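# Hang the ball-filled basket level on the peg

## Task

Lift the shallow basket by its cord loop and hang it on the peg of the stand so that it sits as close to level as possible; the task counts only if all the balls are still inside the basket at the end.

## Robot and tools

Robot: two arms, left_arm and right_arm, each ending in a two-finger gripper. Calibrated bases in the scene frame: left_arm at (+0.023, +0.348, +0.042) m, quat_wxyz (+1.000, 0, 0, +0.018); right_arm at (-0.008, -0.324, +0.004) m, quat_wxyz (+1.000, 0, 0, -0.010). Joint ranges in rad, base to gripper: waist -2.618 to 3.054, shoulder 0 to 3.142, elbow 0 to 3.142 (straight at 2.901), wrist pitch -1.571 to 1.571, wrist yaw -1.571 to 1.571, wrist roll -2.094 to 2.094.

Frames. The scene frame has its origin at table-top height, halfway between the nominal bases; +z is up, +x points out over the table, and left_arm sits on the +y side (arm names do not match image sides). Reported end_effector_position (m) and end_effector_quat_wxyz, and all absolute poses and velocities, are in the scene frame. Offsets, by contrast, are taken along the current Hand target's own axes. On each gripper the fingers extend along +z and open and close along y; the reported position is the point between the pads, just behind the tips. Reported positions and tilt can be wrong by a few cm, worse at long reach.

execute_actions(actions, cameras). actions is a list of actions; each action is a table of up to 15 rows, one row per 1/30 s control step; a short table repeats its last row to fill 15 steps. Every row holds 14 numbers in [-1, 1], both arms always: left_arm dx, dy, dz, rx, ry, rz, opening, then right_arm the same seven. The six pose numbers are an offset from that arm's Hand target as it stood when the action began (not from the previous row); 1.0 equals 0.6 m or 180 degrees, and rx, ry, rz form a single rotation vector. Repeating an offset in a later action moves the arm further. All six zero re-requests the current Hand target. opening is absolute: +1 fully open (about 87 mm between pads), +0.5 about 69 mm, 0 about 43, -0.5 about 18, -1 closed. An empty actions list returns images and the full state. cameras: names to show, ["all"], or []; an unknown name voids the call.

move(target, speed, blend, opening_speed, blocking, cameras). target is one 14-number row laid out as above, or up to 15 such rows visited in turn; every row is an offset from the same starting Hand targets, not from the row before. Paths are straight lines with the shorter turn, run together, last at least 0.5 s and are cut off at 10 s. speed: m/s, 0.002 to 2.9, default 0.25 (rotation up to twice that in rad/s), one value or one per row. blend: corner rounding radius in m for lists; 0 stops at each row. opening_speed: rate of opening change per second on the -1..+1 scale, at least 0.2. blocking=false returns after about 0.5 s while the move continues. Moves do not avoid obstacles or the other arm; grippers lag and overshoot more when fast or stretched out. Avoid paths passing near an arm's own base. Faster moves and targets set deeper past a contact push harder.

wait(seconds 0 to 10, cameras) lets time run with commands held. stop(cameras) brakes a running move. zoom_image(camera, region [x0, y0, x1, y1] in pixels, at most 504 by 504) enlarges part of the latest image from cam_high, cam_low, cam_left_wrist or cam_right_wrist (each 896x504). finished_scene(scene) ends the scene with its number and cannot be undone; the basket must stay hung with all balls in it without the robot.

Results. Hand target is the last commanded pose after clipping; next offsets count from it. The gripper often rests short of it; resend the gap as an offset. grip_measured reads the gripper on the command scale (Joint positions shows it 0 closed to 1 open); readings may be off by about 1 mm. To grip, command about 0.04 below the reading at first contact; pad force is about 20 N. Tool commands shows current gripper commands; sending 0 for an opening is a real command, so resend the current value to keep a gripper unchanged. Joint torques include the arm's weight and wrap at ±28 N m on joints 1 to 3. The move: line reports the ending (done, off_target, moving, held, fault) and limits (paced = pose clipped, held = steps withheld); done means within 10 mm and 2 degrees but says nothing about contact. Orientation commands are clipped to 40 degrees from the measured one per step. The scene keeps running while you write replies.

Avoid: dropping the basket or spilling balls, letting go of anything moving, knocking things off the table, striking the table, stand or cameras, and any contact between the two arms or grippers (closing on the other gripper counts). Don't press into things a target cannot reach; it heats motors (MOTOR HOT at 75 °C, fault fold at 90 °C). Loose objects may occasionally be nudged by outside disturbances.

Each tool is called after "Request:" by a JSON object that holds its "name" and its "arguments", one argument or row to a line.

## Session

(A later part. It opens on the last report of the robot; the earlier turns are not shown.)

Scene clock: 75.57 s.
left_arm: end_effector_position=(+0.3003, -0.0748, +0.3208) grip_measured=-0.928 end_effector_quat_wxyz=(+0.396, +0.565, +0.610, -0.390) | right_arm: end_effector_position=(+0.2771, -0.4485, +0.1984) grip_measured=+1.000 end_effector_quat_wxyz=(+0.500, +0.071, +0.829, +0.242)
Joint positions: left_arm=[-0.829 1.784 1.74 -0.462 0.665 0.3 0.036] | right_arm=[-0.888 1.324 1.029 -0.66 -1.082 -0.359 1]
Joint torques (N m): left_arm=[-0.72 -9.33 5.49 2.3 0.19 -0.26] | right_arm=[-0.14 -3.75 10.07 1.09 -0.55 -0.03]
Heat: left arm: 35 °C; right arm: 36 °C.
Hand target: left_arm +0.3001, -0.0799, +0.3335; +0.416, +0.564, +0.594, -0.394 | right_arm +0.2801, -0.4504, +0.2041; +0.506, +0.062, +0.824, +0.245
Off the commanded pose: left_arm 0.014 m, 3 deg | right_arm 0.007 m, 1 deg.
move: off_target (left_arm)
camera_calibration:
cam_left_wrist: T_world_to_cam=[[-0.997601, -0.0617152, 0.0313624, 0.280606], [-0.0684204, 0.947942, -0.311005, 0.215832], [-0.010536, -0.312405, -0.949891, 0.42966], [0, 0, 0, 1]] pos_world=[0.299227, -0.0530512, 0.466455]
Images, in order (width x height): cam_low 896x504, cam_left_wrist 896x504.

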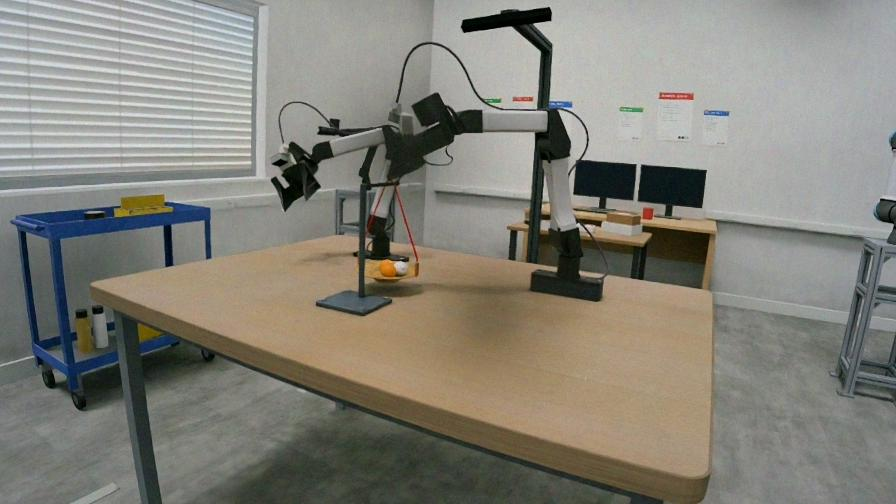

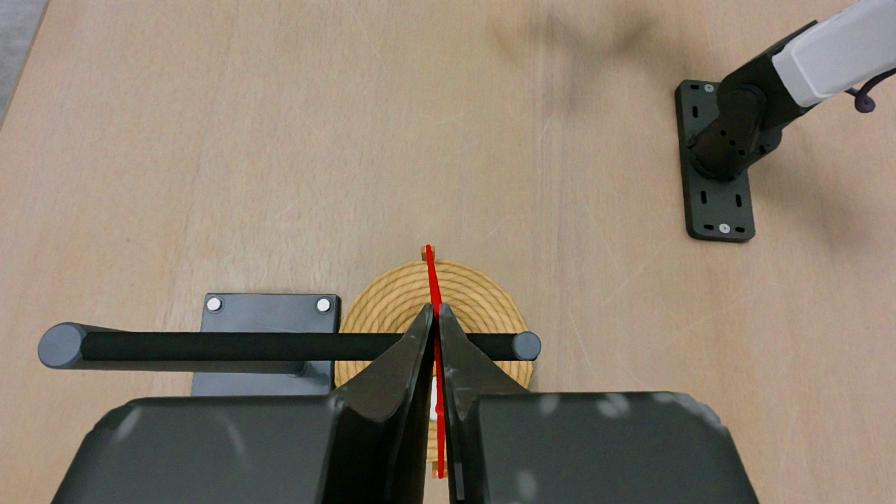

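Request:
{"name": "zoom_image", "arguments": {
  "camera": "cam_low",
  "region": [350, 250, 426, 290]
}}

Scaled by 6.632 from the camera's 896x504 image, which has a finer 1280x720 frame.

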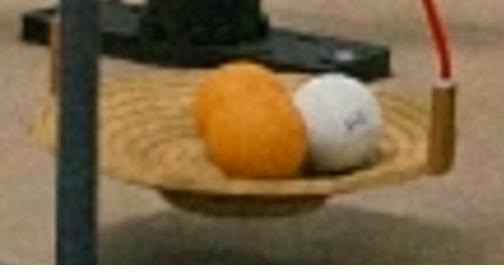

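Request:
{"name": "zoom_image", "arguments": {
  "camera": "cam_low",
  "region": [350, 240, 370, 275]
}}

Request:
{"name": "zoom_image", "arguments": {
  "camera": "cam_low",
  "region": [405, 240, 425, 275]
}}

Scaled by 14.400 from the camera's 896x504 image, which has a finer 1280x720 frame.

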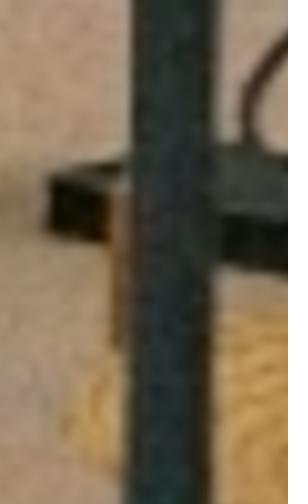

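Scaled by 14.400 from the camera's 896x504 image, which has a finer 1280x720 frame.

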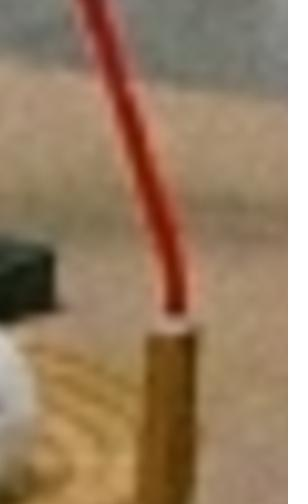

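Request:
{"name": "zoom_image", "arguments": {
  "camera": "cam_low",
  "region": [330, 180, 390, 310]
}}

Scaled by 3.877 from the camera's 896x504 image, which has a finer 1280x720 frame.

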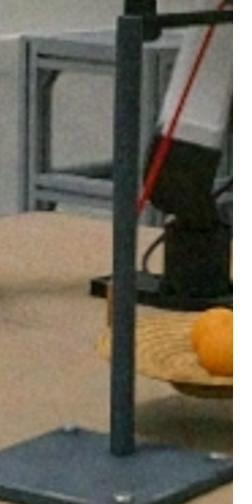

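Request:
{"name": "move", "arguments": {
  "target": [
    [0.0,0,0,0,0,0,-0.5,0,0,0,0,0,0,1],
    [-0.0783,0,-0.0285,0,0,0,-0.5,0,0,0,0,0,0,1]
  ],
  "speed": 0.04,
  "opening_speed": 0.2,
  "cameras": ["cam_low","cam_left_wrist"]
}}

Request:
{"name": "zoom_image", "arguments": {
  "camera": "cam_low",
  "region": [350, 240, 370, 275]
}}

Request:
{"name": "zoom_image", "arguments": {
  "camera": "cam_low",
  "region": [405, 240, 425, 275]
}}

Request:
{"name": "zoom_image", "arguments": {
  "camera": "cam_low",
  "region": [340, 150, 460, 300]
}}

Scene clock: 81.20 s.
left_arm: end_effector_position=(+0.3007, -0.0753, +0.3802) grip_measured=-0.500 end_effector_quat_wxyz=(+0.416, +0.564, +0.597, -0.391) | right_arm: end_effector_position=(+0.2771, -0.4485, +0.1984) grip_measured=+1.000 end_effector_quat_wxyz=(+0.500, +0.071, +0.829, +0.242)
Joint positions: left_arm=[-0.829 1.828 2.008 -0.639 0.665 0.299 0.25] | right_arm=[-0.888 1.324 1.029 -0.66 -1.082 -0.359 1]
Joint torques (N m): left_arm=[-0.8 -7.38 7.35 1.85 0.16 -0.25] | right_arm=[-0.17 -3.77 10.07 1.08 -0.54 -0.03]
Heat: left arm: 35 °C; right arm: 36 °C.
Hand target: left_arm +0.3000, -0.0799, +0.3834; +0.416, +0.564, +0.594, -0.394 | right_arm +0.2801, -0.4504, +0.2041; +0.506, +0.062, +0.824, +0.245
Off the commanded pose: left_arm 0.006 m, 0 deg | right_arm 0.007 m, 1 deg.
move: done
camera_calibration:
cam_left_wrist: T_world_to_cam=[[-0.998092, -0.0617183, 0.00176318, 0.290496], [-0.0585375, 0.936799, -0.344936, 0.243869], [0.0196371, -0.344381, -0.938625, 0.470181], [0, 0, 0, 1]] pos_world=[0.294985, -0.0486061, 0.52493]
Images, in order (width x height): cam_low 896x504, cam_left_wrist 896x504.

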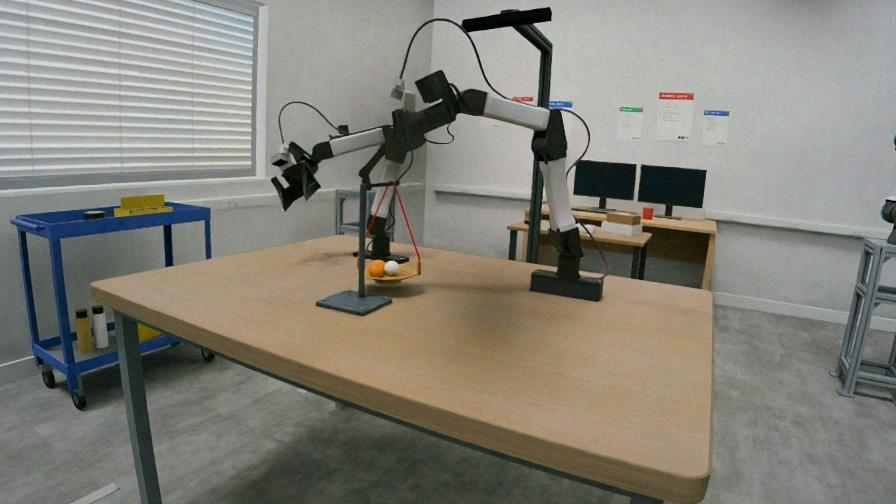

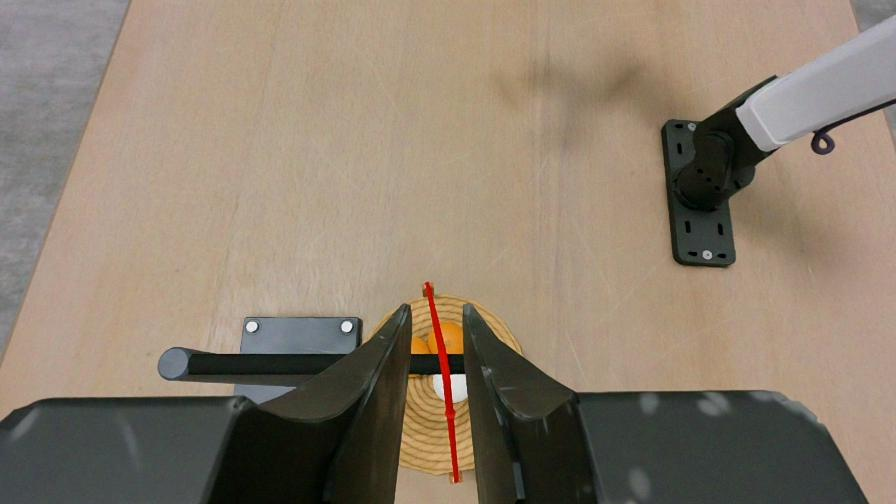

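Scaled by 14.400 from the camera's 896x504 image, which has a finer 1280x720 frame.

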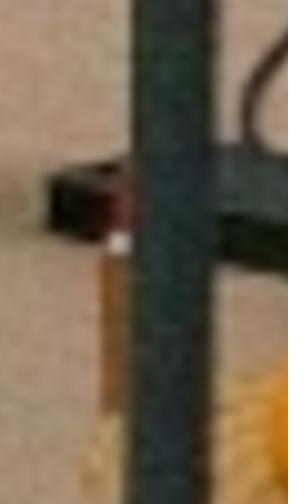

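Scaled by 14.400 from the camera's 896x504 image, which has a finer 1280x720 frame.

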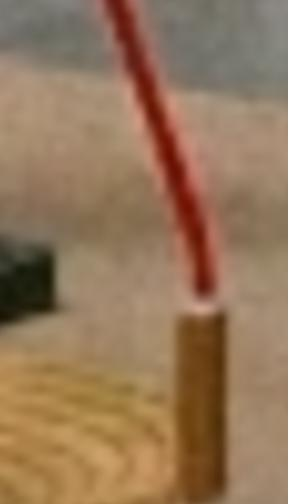

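Scaled by 3.360 from the camera's 896x504 image, which has a finer 1280x720 frame.

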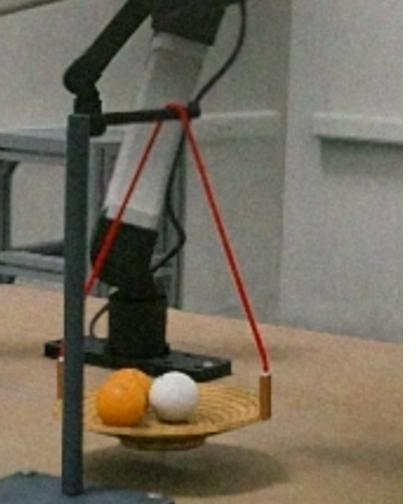

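Request:
{"name": "move", "arguments": {
  "target": [
    [0.0783,0,0.0285,0,0,0,-0.5,0,0,0,0,0,0,1],
    [0.0783,0,0.0285,0,0,0,-1,0,0,0,0,0,0,1]
  ],
  "speed": 0.04,
  "opening_speed": 0.7
}}

Request:
{"name": "move", "arguments": {
  "target": [
    [-0.0313,0,-0.0114,0,0,0,-1,0,0,0,0,0,0,1],
    [-0.0285,0.0004,-0.0192,0,0,0,-1,0,0,0,0,0,0,1]
  ],
  "speed": 0.025
}}

Scene clock: 84.13 s.
left_arm: end_effector_position=(+0.3037, -0.0825, +0.3158) grip_measured=-0.994 end_effector_quat_wxyz=(+0.397, +0.566, +0.605, -0.395) | right_arm: end_effector_position=(+0.2771, -0.4485, +0.1984) grip_measured=+1.000 end_effector_quat_wxyz=(+0.500, +0.071, +0.829, +0.242)
Joint positions: left_arm=[-0.832 1.81 1.743 -0.43 0.674 0.296 0.003] | right_arm=[-0.888 1.324 1.029 -0.66 -1.082 -0.359 1]
Joint torques (N m): left_arm=[-0.5 -11.66 5.31 2 0.11 -0.23] | right_arm=[-0.17 -3.75 10.09 1.09 -0.55 -0.03]
Heat: left arm: 35 °C; right arm: 36 °C.
Hand target: left_arm +0.3002, -0.0798, +0.3334; +0.416, +0.564, +0.595, -0.394 | right_arm +0.2801, -0.4504, +0.2041; +0.506, +0.062, +0.824, +0.245
Off the commanded pose: left_arm 0.018 m, 3 deg | right_arm 0.007 m, 1 deg.
move: off_target (left_arm); target 2's new opening was sent with left_arm's hand 0.021 m and 3 deg from that target

Scene clock: 85.67 s.
left_arm: end_effector_position=(+0.3017, -0.0800, +0.3345) grip_measured=-0.994 end_effector_quat_wxyz=(+0.399, +0.565, +0.605, -0.394) | right_arm: end_effector_position=(+0.2771, -0.4485, +0.1984) grip_measured=+1.000 end_effector_quat_wxyz=(+0.500, +0.071, +0.829, +0.242)
Joint positions: left_arm=[-0.832 1.81 1.817 -0.5 0.672 0.296 0.003] | right_arm=[-0.888 1.324 1.029 -0.66 -1.082 -0.359 1]
Joint torques (N m): left_arm=[0.28 -11.06 6.41 1.81 0.18 -0.13] | right_arm=[-0.16 -3.75 10.09 1.09 -0.55 -0.03]
Heat: left arm: 36 °C; right arm: 36 °C.
Hand target: left_arm +0.3002, -0.0749, +0.3535; +0.416, +0.564, +0.595, -0.394 | right_arm +0.2801, -0.4504, +0.2041; +0.506, +0.062, +0.824, +0.245
Off the commanded pose: left_arm 0.020 m, 2 deg | right_arm 0.007 m, 1 deg.
move: off_target (left_arm)

Request:
{"name": "move", "arguments": {
  "target": [-0.0245,0.001,-0.0302,0,0,0,-0.5,0,0,0,0,0,0,1],
  "speed": 0.06,
  "cameras": ["cam_low","cam_left_wrist"]
}}

Request:
{"name": "zoom_image", "arguments": {
  "camera": "cam_low",
  "region": [340, 150, 460, 300]
}}

Request:
{"name": "zoom_image", "arguments": {
  "camera": "cam_left_wrist",
  "region": [340, 220, 540, 420]
}}

Scene clock: 87.07 s.
left_arm: end_effector_position=(+0.3029, -0.0687, +0.3452) grip_measured=-0.500 end_effector_quat_wxyz=(+0.390, +0.560, +0.616, -0.393) | right_arm: end_effector_position=(+0.2771, -0.4485, +0.1984) grip_measured=+1.000 end_effector_quat_wxyz=(+0.500, +0.071, +0.829, +0.242)
Joint positions: left_arm=[-0.811 1.81 1.88 -0.592 0.681 0.296 0.25] | right_arm=[-0.888 1.324 1.029 -0.66 -1.082 -0.359 1]
Joint torques (N m): left_arm=[0.47 -11.49 7.38 1.79 0.3 0] | right_arm=[-0.16 -3.77 10.07 1.08 -0.55 -0.02]
Heat: left arm: 36 °C; right arm: 37 °C.
Hand target: left_arm +0.3002, -0.0628, +0.3734; +0.416, +0.564, +0.595, -0.394 | right_arm +0.2801, -0.4504, +0.2041; +0.506, +0.062, +0.824, +0.245
Off the commanded pose: left_arm 0.029 m, 4 deg | right_arm 0.007 m, 1 deg.
move: off_target (left_arm)
camera_calibration:
cam_left_wrist: T_world_to_cam=[[-0.996399, -0.0672606, 0.0516319, 0.275097], [-0.0798581, 0.949078, -0.304752, 0.219226], [-0.0285049, -0.307778, -0.951031, 0.461039], [0, 0, 0, 1]] pos_world=[0.304755, -0.0476615, 0.491069]
Images, in order (width x height): cam_low 896x504, cam_left_wrist 896x504.

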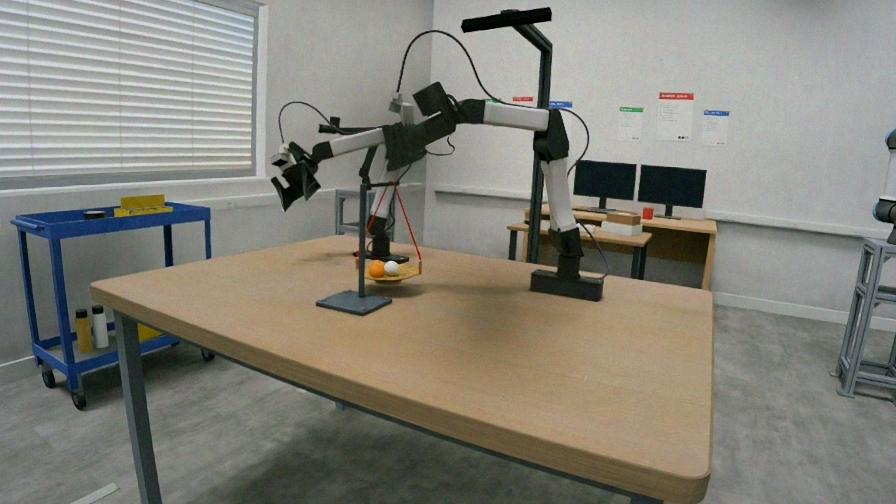

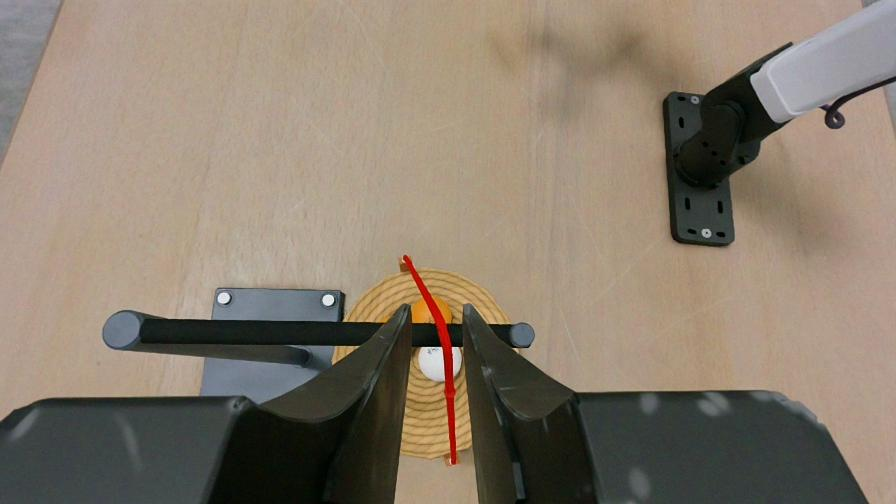

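Scaled by 3.360 from the camera's 896x504 image, which has a finer 1280x720 frame.

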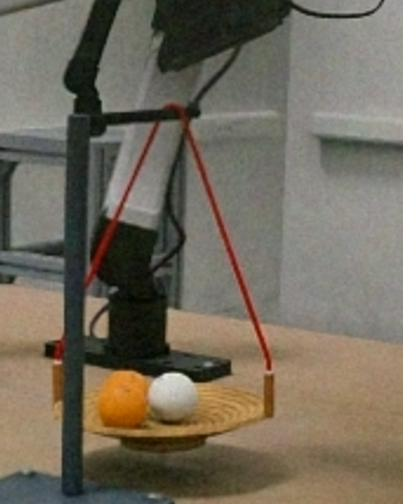

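Scaled by 2.520 from the camera's 896x504 image, which has a finer 1280x720 frame.

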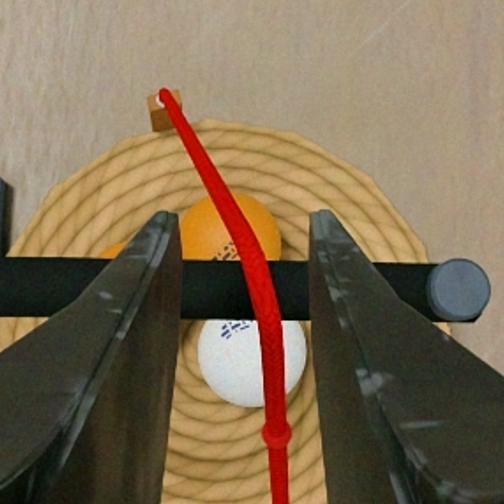

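Request:
{"name": "move", "arguments": {
  "target": [0.0633,0.0003,0.016,0,0,0,-0.5,0,0,0,0,0,0,1],
  "speed": 0.04,
  "cameras": ["cam_left_wrist"]
}}

Request:
{"name": "zoom_image", "arguments": {
  "camera": "cam_left_wrist",
  "region": [340, 220, 540, 420]
}}

Scene clock: 88.77 s.
left_arm: end_effector_position=(+0.2990, -0.0627, +0.3155) grip_measured=-0.500 end_effector_quat_wxyz=(+0.389, +0.562, +0.613, -0.396) | right_arm: end_effector_position=(+0.2771, -0.4485, +0.1984) grip_measured=+1.000 end_effector_quat_wxyz=(+0.500, +0.071, +0.829, +0.242)
Joint positions: left_arm=[-0.804 1.754 1.687 -0.457 0.696 0.302 0.25] | right_arm=[-0.888 1.324 1.029 -0.66 -1.082 -0.359 1]
Joint torques (N m): left_arm=[0.47 -11.08 5.29 2.13 0.25 0.01] | right_arm=[-0.17 -3.75 10.07 1.09 -0.54 -0.02]
Heat: left arm: 37 °C; right arm: 37 °C.
Hand target: left_arm +0.3001, -0.0588, +0.3344; +0.416, +0.564, +0.595, -0.394 | right_arm +0.2801, -0.4504, +0.2041; +0.506, +0.062, +0.824, +0.245
Off the commanded pose: left_arm 0.019 m, 4 deg | right_arm 0.007 m, 1 deg.
move: off_target (left_arm)
camera_calibration:
cam_left_wrist: T_world_to_cam=[[-0.996872, -0.0591025, 0.0524692, 0.273586], [-0.0724722, 0.948436, -0.308573, 0.203095], [-0.0315262, -0.311411, -0.949752, 0.434802], [0, 0, 0, 1]] pos_world=[0.301156, -0.0410508, 0.461269]
Images, in order (width x height): cam_left_wrist 896x504.

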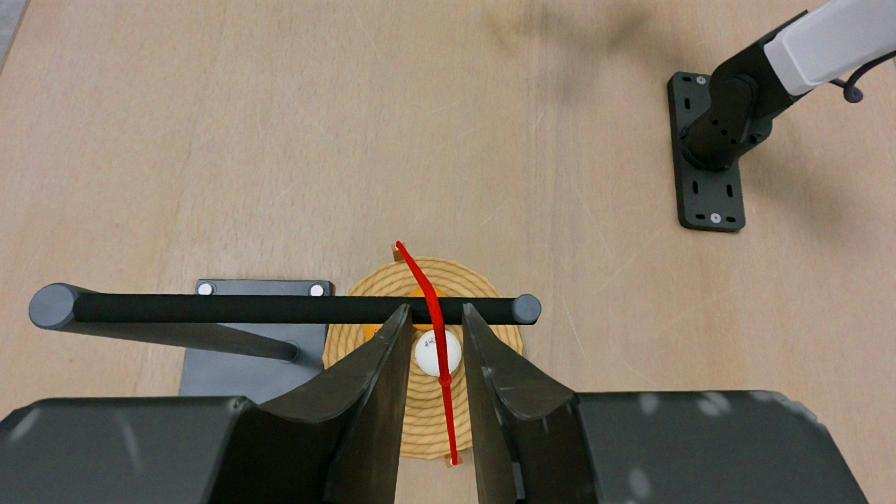

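Scaled by 2.520 from the camera's 896x504 image, which has a finer 1280x720 frame.

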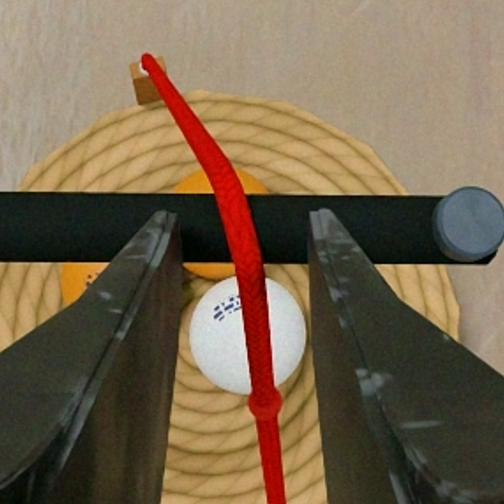

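Request:
{"name": "move", "arguments": {
  "target": [0,0,0,0,0,0,-1,0,0,0,0,0,0,1],
  "speed": 0.04,
  "opening_speed": 0.7,
  "cameras": ["cam_left_wrist"]
}}

Request:
{"name": "zoom_image", "arguments": {
  "camera": "cam_left_wrist",
  "region": [340, 220, 540, 420]
}}

Scene clock: 89.87 s.
left_arm: end_effector_position=(+0.2997, -0.0628, +0.3161) grip_measured=-0.920 end_effector_quat_wxyz=(+0.391, +0.562, +0.612, -0.396) | right_arm: end_effector_position=(+0.2771, -0.4485, +0.1984) grip_measured=+1.000 end_effector_quat_wxyz=(+0.500, +0.071, +0.829, +0.242)
Joint positions: left_arm=[-0.803 1.754 1.687 -0.453 0.696 0.302 0.04] | right_arm=[-0.888 1.324 1.029 -0.66 -1.082 -0.359 1]
Joint torques (N m): left_arm=[0.4 -11.17 5.24 2.07 0.21 0] | right_arm=[-0.16 -3.75 10.09 1.09 -0.55 -0.02]
Heat: left arm: 37 °C; right arm: 37 °C.
Hand target: left_arm +0.3001, -0.0589, +0.3345; +0.416, +0.564, +0.595, -0.394 | right_arm +0.2801, -0.4504, +0.2041; +0.506, +0.062, +0.824, +0.245
Off the commanded pose: left_arm 0.019 m, 4 deg | right_arm 0.007 m, 1 deg.
move: off_target (left_arm)
camera_calibration:
cam_left_wrist: T_world_to_cam=[[-0.996948, -0.0597489, 0.0502415, 0.274793], [-0.0724677, 0.947635, -0.311026, 0.204169], [-0.0290271, -0.313718, -0.949073, 0.434183], [0, 0, 0, 1]] pos_world=[0.301353, -0.040848, 0.461767]
Images, in order (width x height): cam_left_wrist 896x504.

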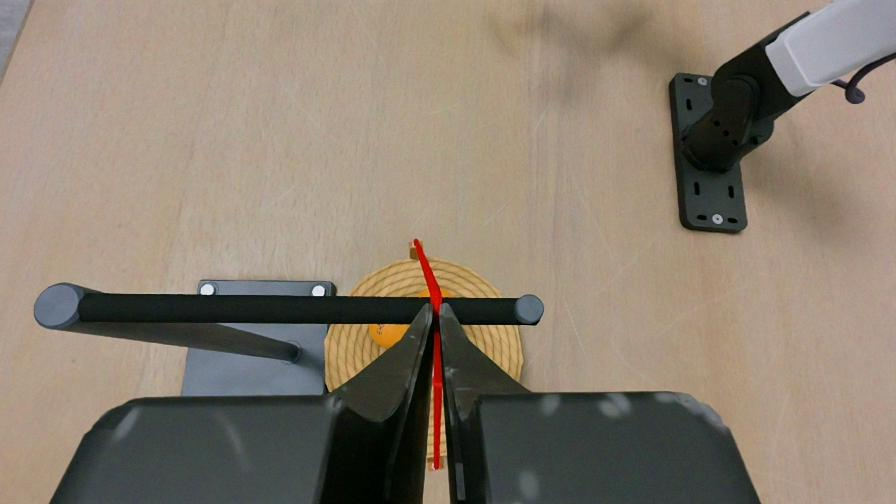

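Scaled by 2.520 from the camera's 896x504 image, which has a finer 1280x720 frame.

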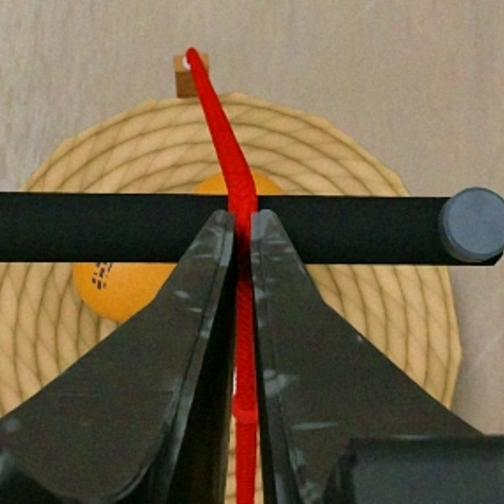

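Request:
{"name": "move", "arguments": {
  "target": [
    [-0.0313,0,-0.0114,0,0,0,-1,0,0,0,0,0,0,1],
    [-0.0299,0.0002,-0.0152,0,0,0,-1,0,0,0,0,0,0,1],
    [0.0014,0.0002,-0.0039,0,0,0,-1,0,0,0,0,0,0,1]
  ],
  "speed": 0.025,
  "cameras": ["cam_low","cam_left_wrist"]
}}

Request:
{"name": "zoom_image", "arguments": {
  "camera": "cam_left_wrist",
  "region": [340, 220, 540, 420]
}}

Request:
{"name": "zoom_image", "arguments": {
  "camera": "cam_low",
  "region": [340, 150, 460, 300]
}}

Scene clock: 92.77 s.
left_arm: end_effector_position=(+0.2986, -0.0608, +0.3156) grip_measured=-0.920 end_effector_quat_wxyz=(+0.389, +0.563, +0.612, -0.397) | right_arm: end_effector_position=(+0.2771, -0.4485, +0.1984) grip_measured=+1.000 end_effector_quat_wxyz=(+0.500, +0.071, +0.829, +0.242)
Joint positions: left_arm=[-0.801 1.748 1.68 -0.457 0.701 0.305 0.04] | right_arm=[-0.888 1.324 1.029 -0.66 -1.082 -0.359 1]
Joint torques (N m): left_arm=[0.65 -11.22 5.35 2.09 0.2 0.02] | right_arm=[-0.16 -3.75 10.1 1.09 -0.55 -0.02]
Heat: left arm: 37 °C; right arm: 37 °C.
Hand target: left_arm +0.3001, -0.0564, +0.3346; +0.416, +0.564, +0.595, -0.394 | right_arm +0.2801, -0.4504, +0.2041; +0.506, +0.062, +0.824, +0.245
Off the commanded pose: left_arm 0.019 m, 4 deg | right_arm 0.007 m, 1 deg.
move: off_target (left_arm)
camera_calibration:
cam_left_wrist: T_world_to_cam=[[-0.997017, -0.0566807, 0.0523872, 0.273382], [-0.0701759, 0.948287, -0.30956, 0.200918], [-0.032132, -0.312313, -0.949436, 0.43541], [0, 0, 0, 1]] pos_world=[0.300656, -0.0390478, 0.461269]
Images, in order (width x height): cam_low 896x504, cam_left_wrist 896x504.

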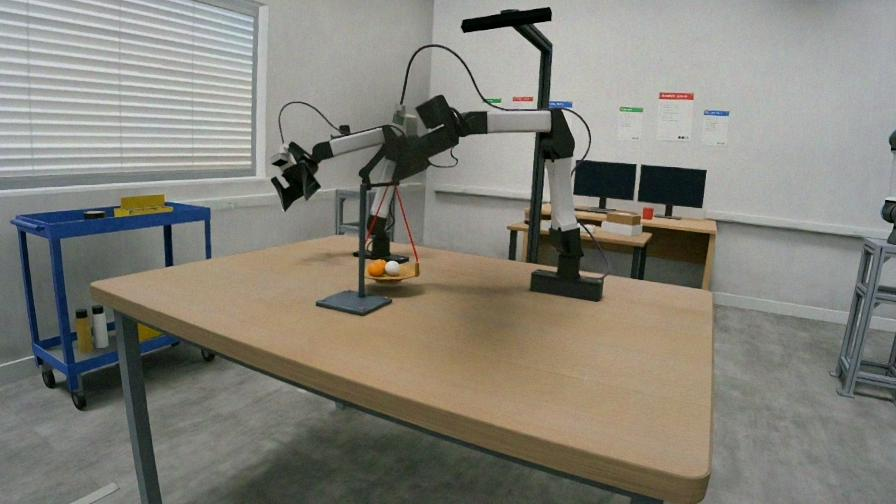

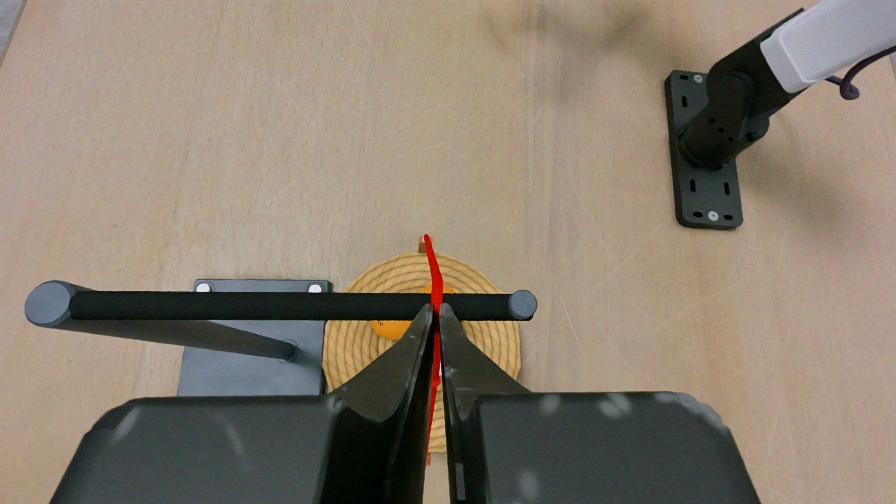

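Scaled by 2.520 from the camera's 896x504 image, which has a finer 1280x720 frame.

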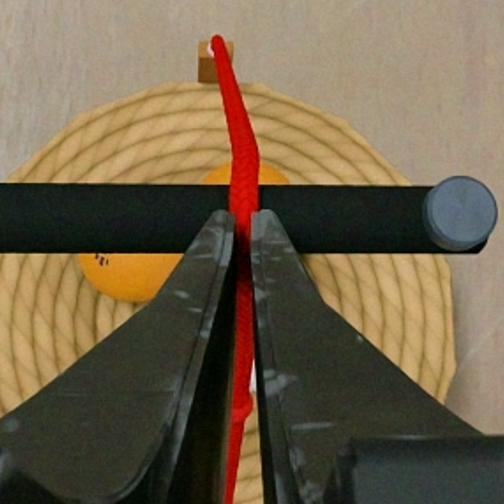

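Scaled by 3.360 from the camera's 896x504 image, which has a finer 1280x720 frame.

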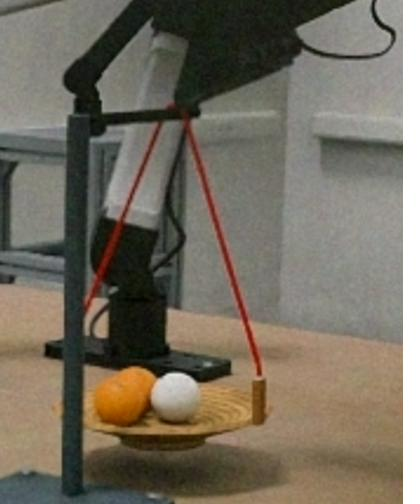

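Request:
{"name": "zoom_image", "arguments": {
  "camera": "cam_low",
  "region": [350, 240, 370, 275]
}}

Request:
{"name": "zoom_image", "arguments": {
  "camera": "cam_low",
  "region": [405, 240, 425, 275]
}}

Scaled by 14.400 from the camera's 896x504 image, which has a finer 1280x720 frame.

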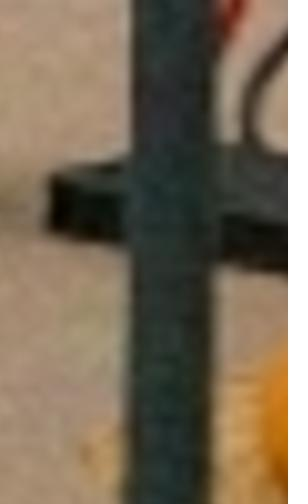

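Scaled by 14.400 from the camera's 896x504 image, which has a finer 1280x720 frame.

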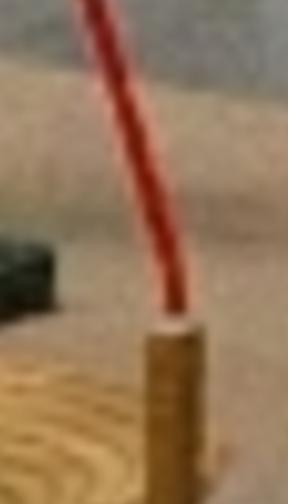

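Request:
{"name": "move", "arguments": {
  "target": [
    [0.0,0,0,0,0,0,-0.5,0,0,0,0,0,0,1],
    [-0.0783,0,-0.0285,0,0,0,-0.5,0,0,0,0,0,0,1]
  ],
  "speed": 0.04,
  "opening_speed": 0.2,
  "cameras": ["cam_low","cam_left_wrist"]
}}

Request:
{"name": "zoom_image", "arguments": {
  "camera": "cam_low",
  "region": [350, 240, 370, 275]
}}

Request:
{"name": "zoom_image", "arguments": {
  "camera": "cam_low",
  "region": [405, 240, 425, 275]
}}

Request:
{"name": "zoom_image", "arguments": {
  "camera": "cam_low",
  "region": [340, 150, 460, 300]
}}

Scene clock: 97.70 s.
left_arm: end_effector_position=(+0.2938, -0.0562, +0.3807) grip_measured=-0.500 end_effector_quat_wxyz=(+0.409, +0.563, +0.599, -0.397) | right_arm: end_effector_position=(+0.2771, -0.4485, +0.1984) grip_measured=+1.000 end_effector_quat_wxyz=(+0.500, +0.071, +0.829, +0.242)
Joint positions: left_arm=[-0.801 1.763 1.934 -0.646 0.701 0.305 0.25] | right_arm=[-0.888 1.324 1.029 -0.66 -1.082 -0.359 1]
Joint torques (N m): left_arm=[0.59 -6.91 7.31 1.88 0.22 -0.02] | right_arm=[-0.16 -3.75 10.09 1.09 -0.55 -0.03]
Heat: left arm: 38 °C; right arm: 37 °C.
Hand target: left_arm +0.3000, -0.0564, +0.3845; +0.416, +0.564, +0.595, -0.394 | right_arm +0.2801, -0.4504, +0.2041; +0.506, +0.062, +0.824, +0.245
Off the commanded pose: left_arm 0.007 m, 1 deg | right_arm 0.007 m, 1 deg.
move: done
camera_calibration:
cam_left_wrist: T_world_to_cam=[[-0.998275, -0.0554664, 0.0192314, 0.278464], [-0.0586966, 0.937254, -0.34367, 0.225328], [0.00103745, -0.344206, -0.938894, 0.482972], [0, 0, 0, 1]] pos_world=[0.290709, -0.029502, 0.525543]
Images, in order (width x height): cam_low 896x504, cam_left_wrist 896x504.

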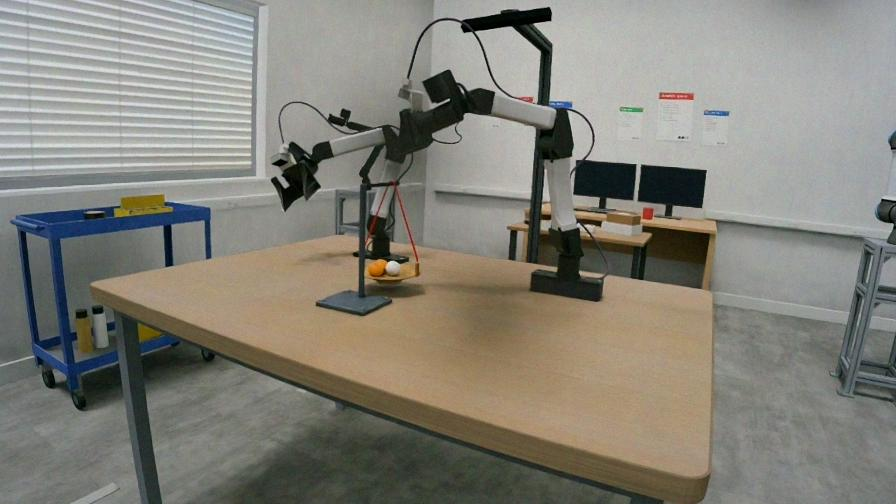

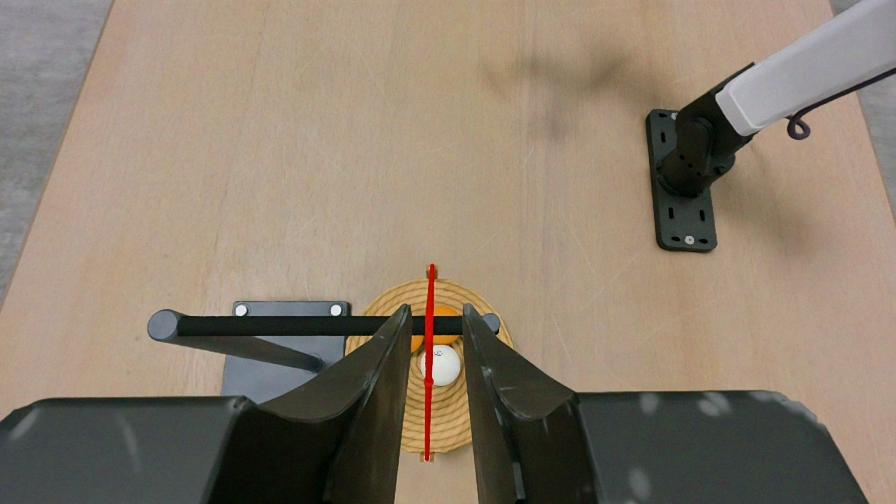

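Scaled by 14.400 from the camera's 896x504 image, which has a finer 1280x720 frame.

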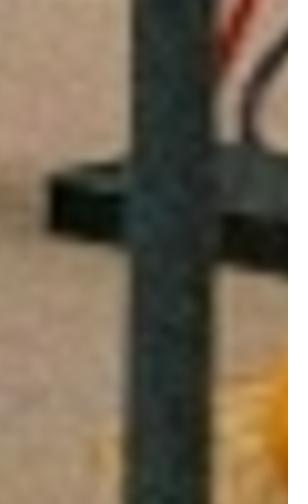

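Scaled by 14.400 from the camera's 896x504 image, which has a finer 1280x720 frame.

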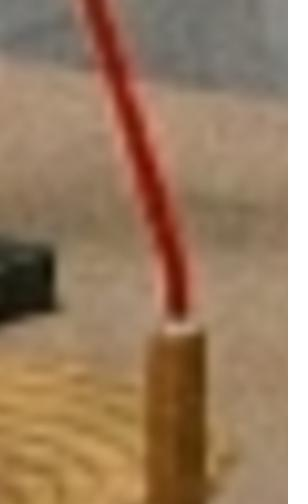

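Scaled by 3.360 from the camera's 896x504 image, which has a finer 1280x720 frame.

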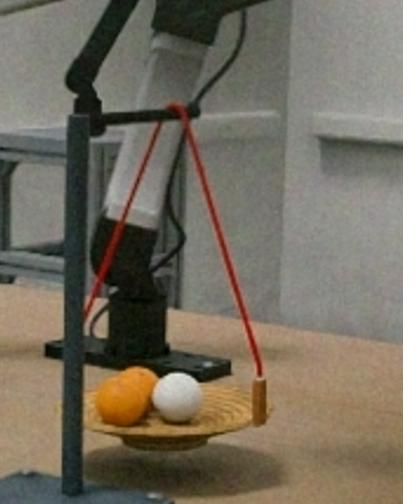

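Request:
{"name": "move", "arguments": {
  "target": [0.012,0.0078,-0.155,0,0,0,-0.5,0,0,0,0,0,0,1],
  "speed": 0.15,
  "cameras": ["cam_high"]
}}

Request:
{"name": "zoom_image", "arguments": {
  "camera": "cam_high",
  "region": [410, 260, 540, 390]
}}

Scene clock: 99.33 s.
left_arm: end_effector_position=(+0.3040, +0.0301, +0.3951) grip_measured=-0.500 end_effector_quat_wxyz=(+0.400, +0.558, +0.610, -0.396) | right_arm: end_effector_position=(+0.2771, -0.4485, +0.1984) grip_measured=+1.000 end_effector_quat_wxyz=(+0.500, +0.071, +0.829, +0.242)
Joint positions: left_arm=[-0.588 1.655 1.92 -0.871 0.873 0.449 0.25] | right_arm=[-0.888 1.324 1.029 -0.66 -1.082 -0.359 1]
Joint torques (N m): left_arm=[0.24 -8.38 6.45 1.61 0.38 0.01] | right_arm=[-0.16 -3.77 10.1 1.09 -0.55 -0.02]
Heat: left arm: 38 °C; right arm: 37 °C.
Hand target: left_arm +0.2998, +0.0335, +0.4097; +0.416, +0.564, +0.595, -0.394 | right_arm +0.2801, -0.4504, +0.2041; +0.506, +0.062, +0.824, +0.245
Off the commanded pose: left_arm 0.016 m, 3 deg | right_arm 0.007 m, 1 deg.
move: off_target (left_arm)
Images, in order (width x height): cam_high 896x504.

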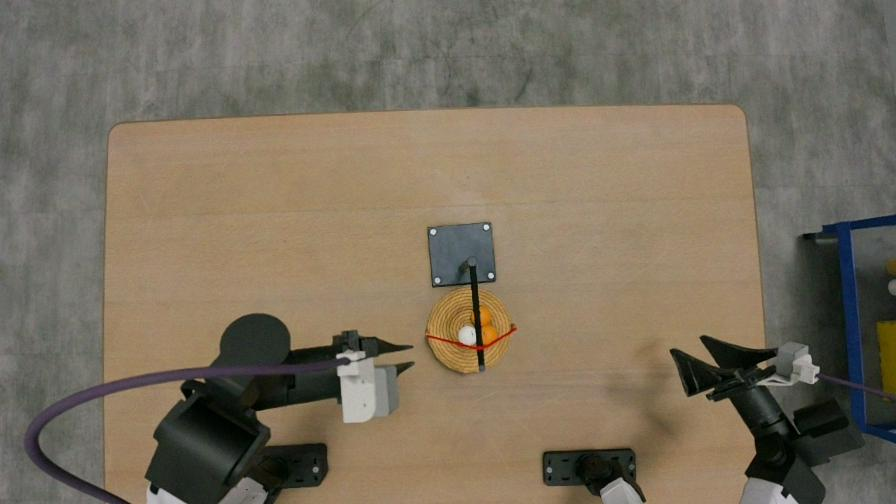

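Scaled by 3.877 from the camera's 896x504 image, which has a finer 1280x720 frame.

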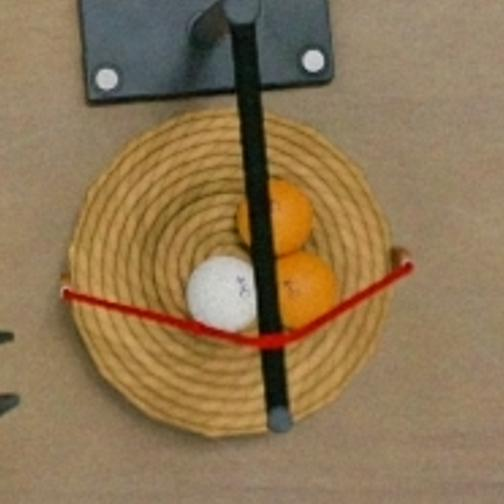

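Request:
{"name": "finished_scene", "arguments": {
  "scene": 2
}}

The scene is finished: the task was done.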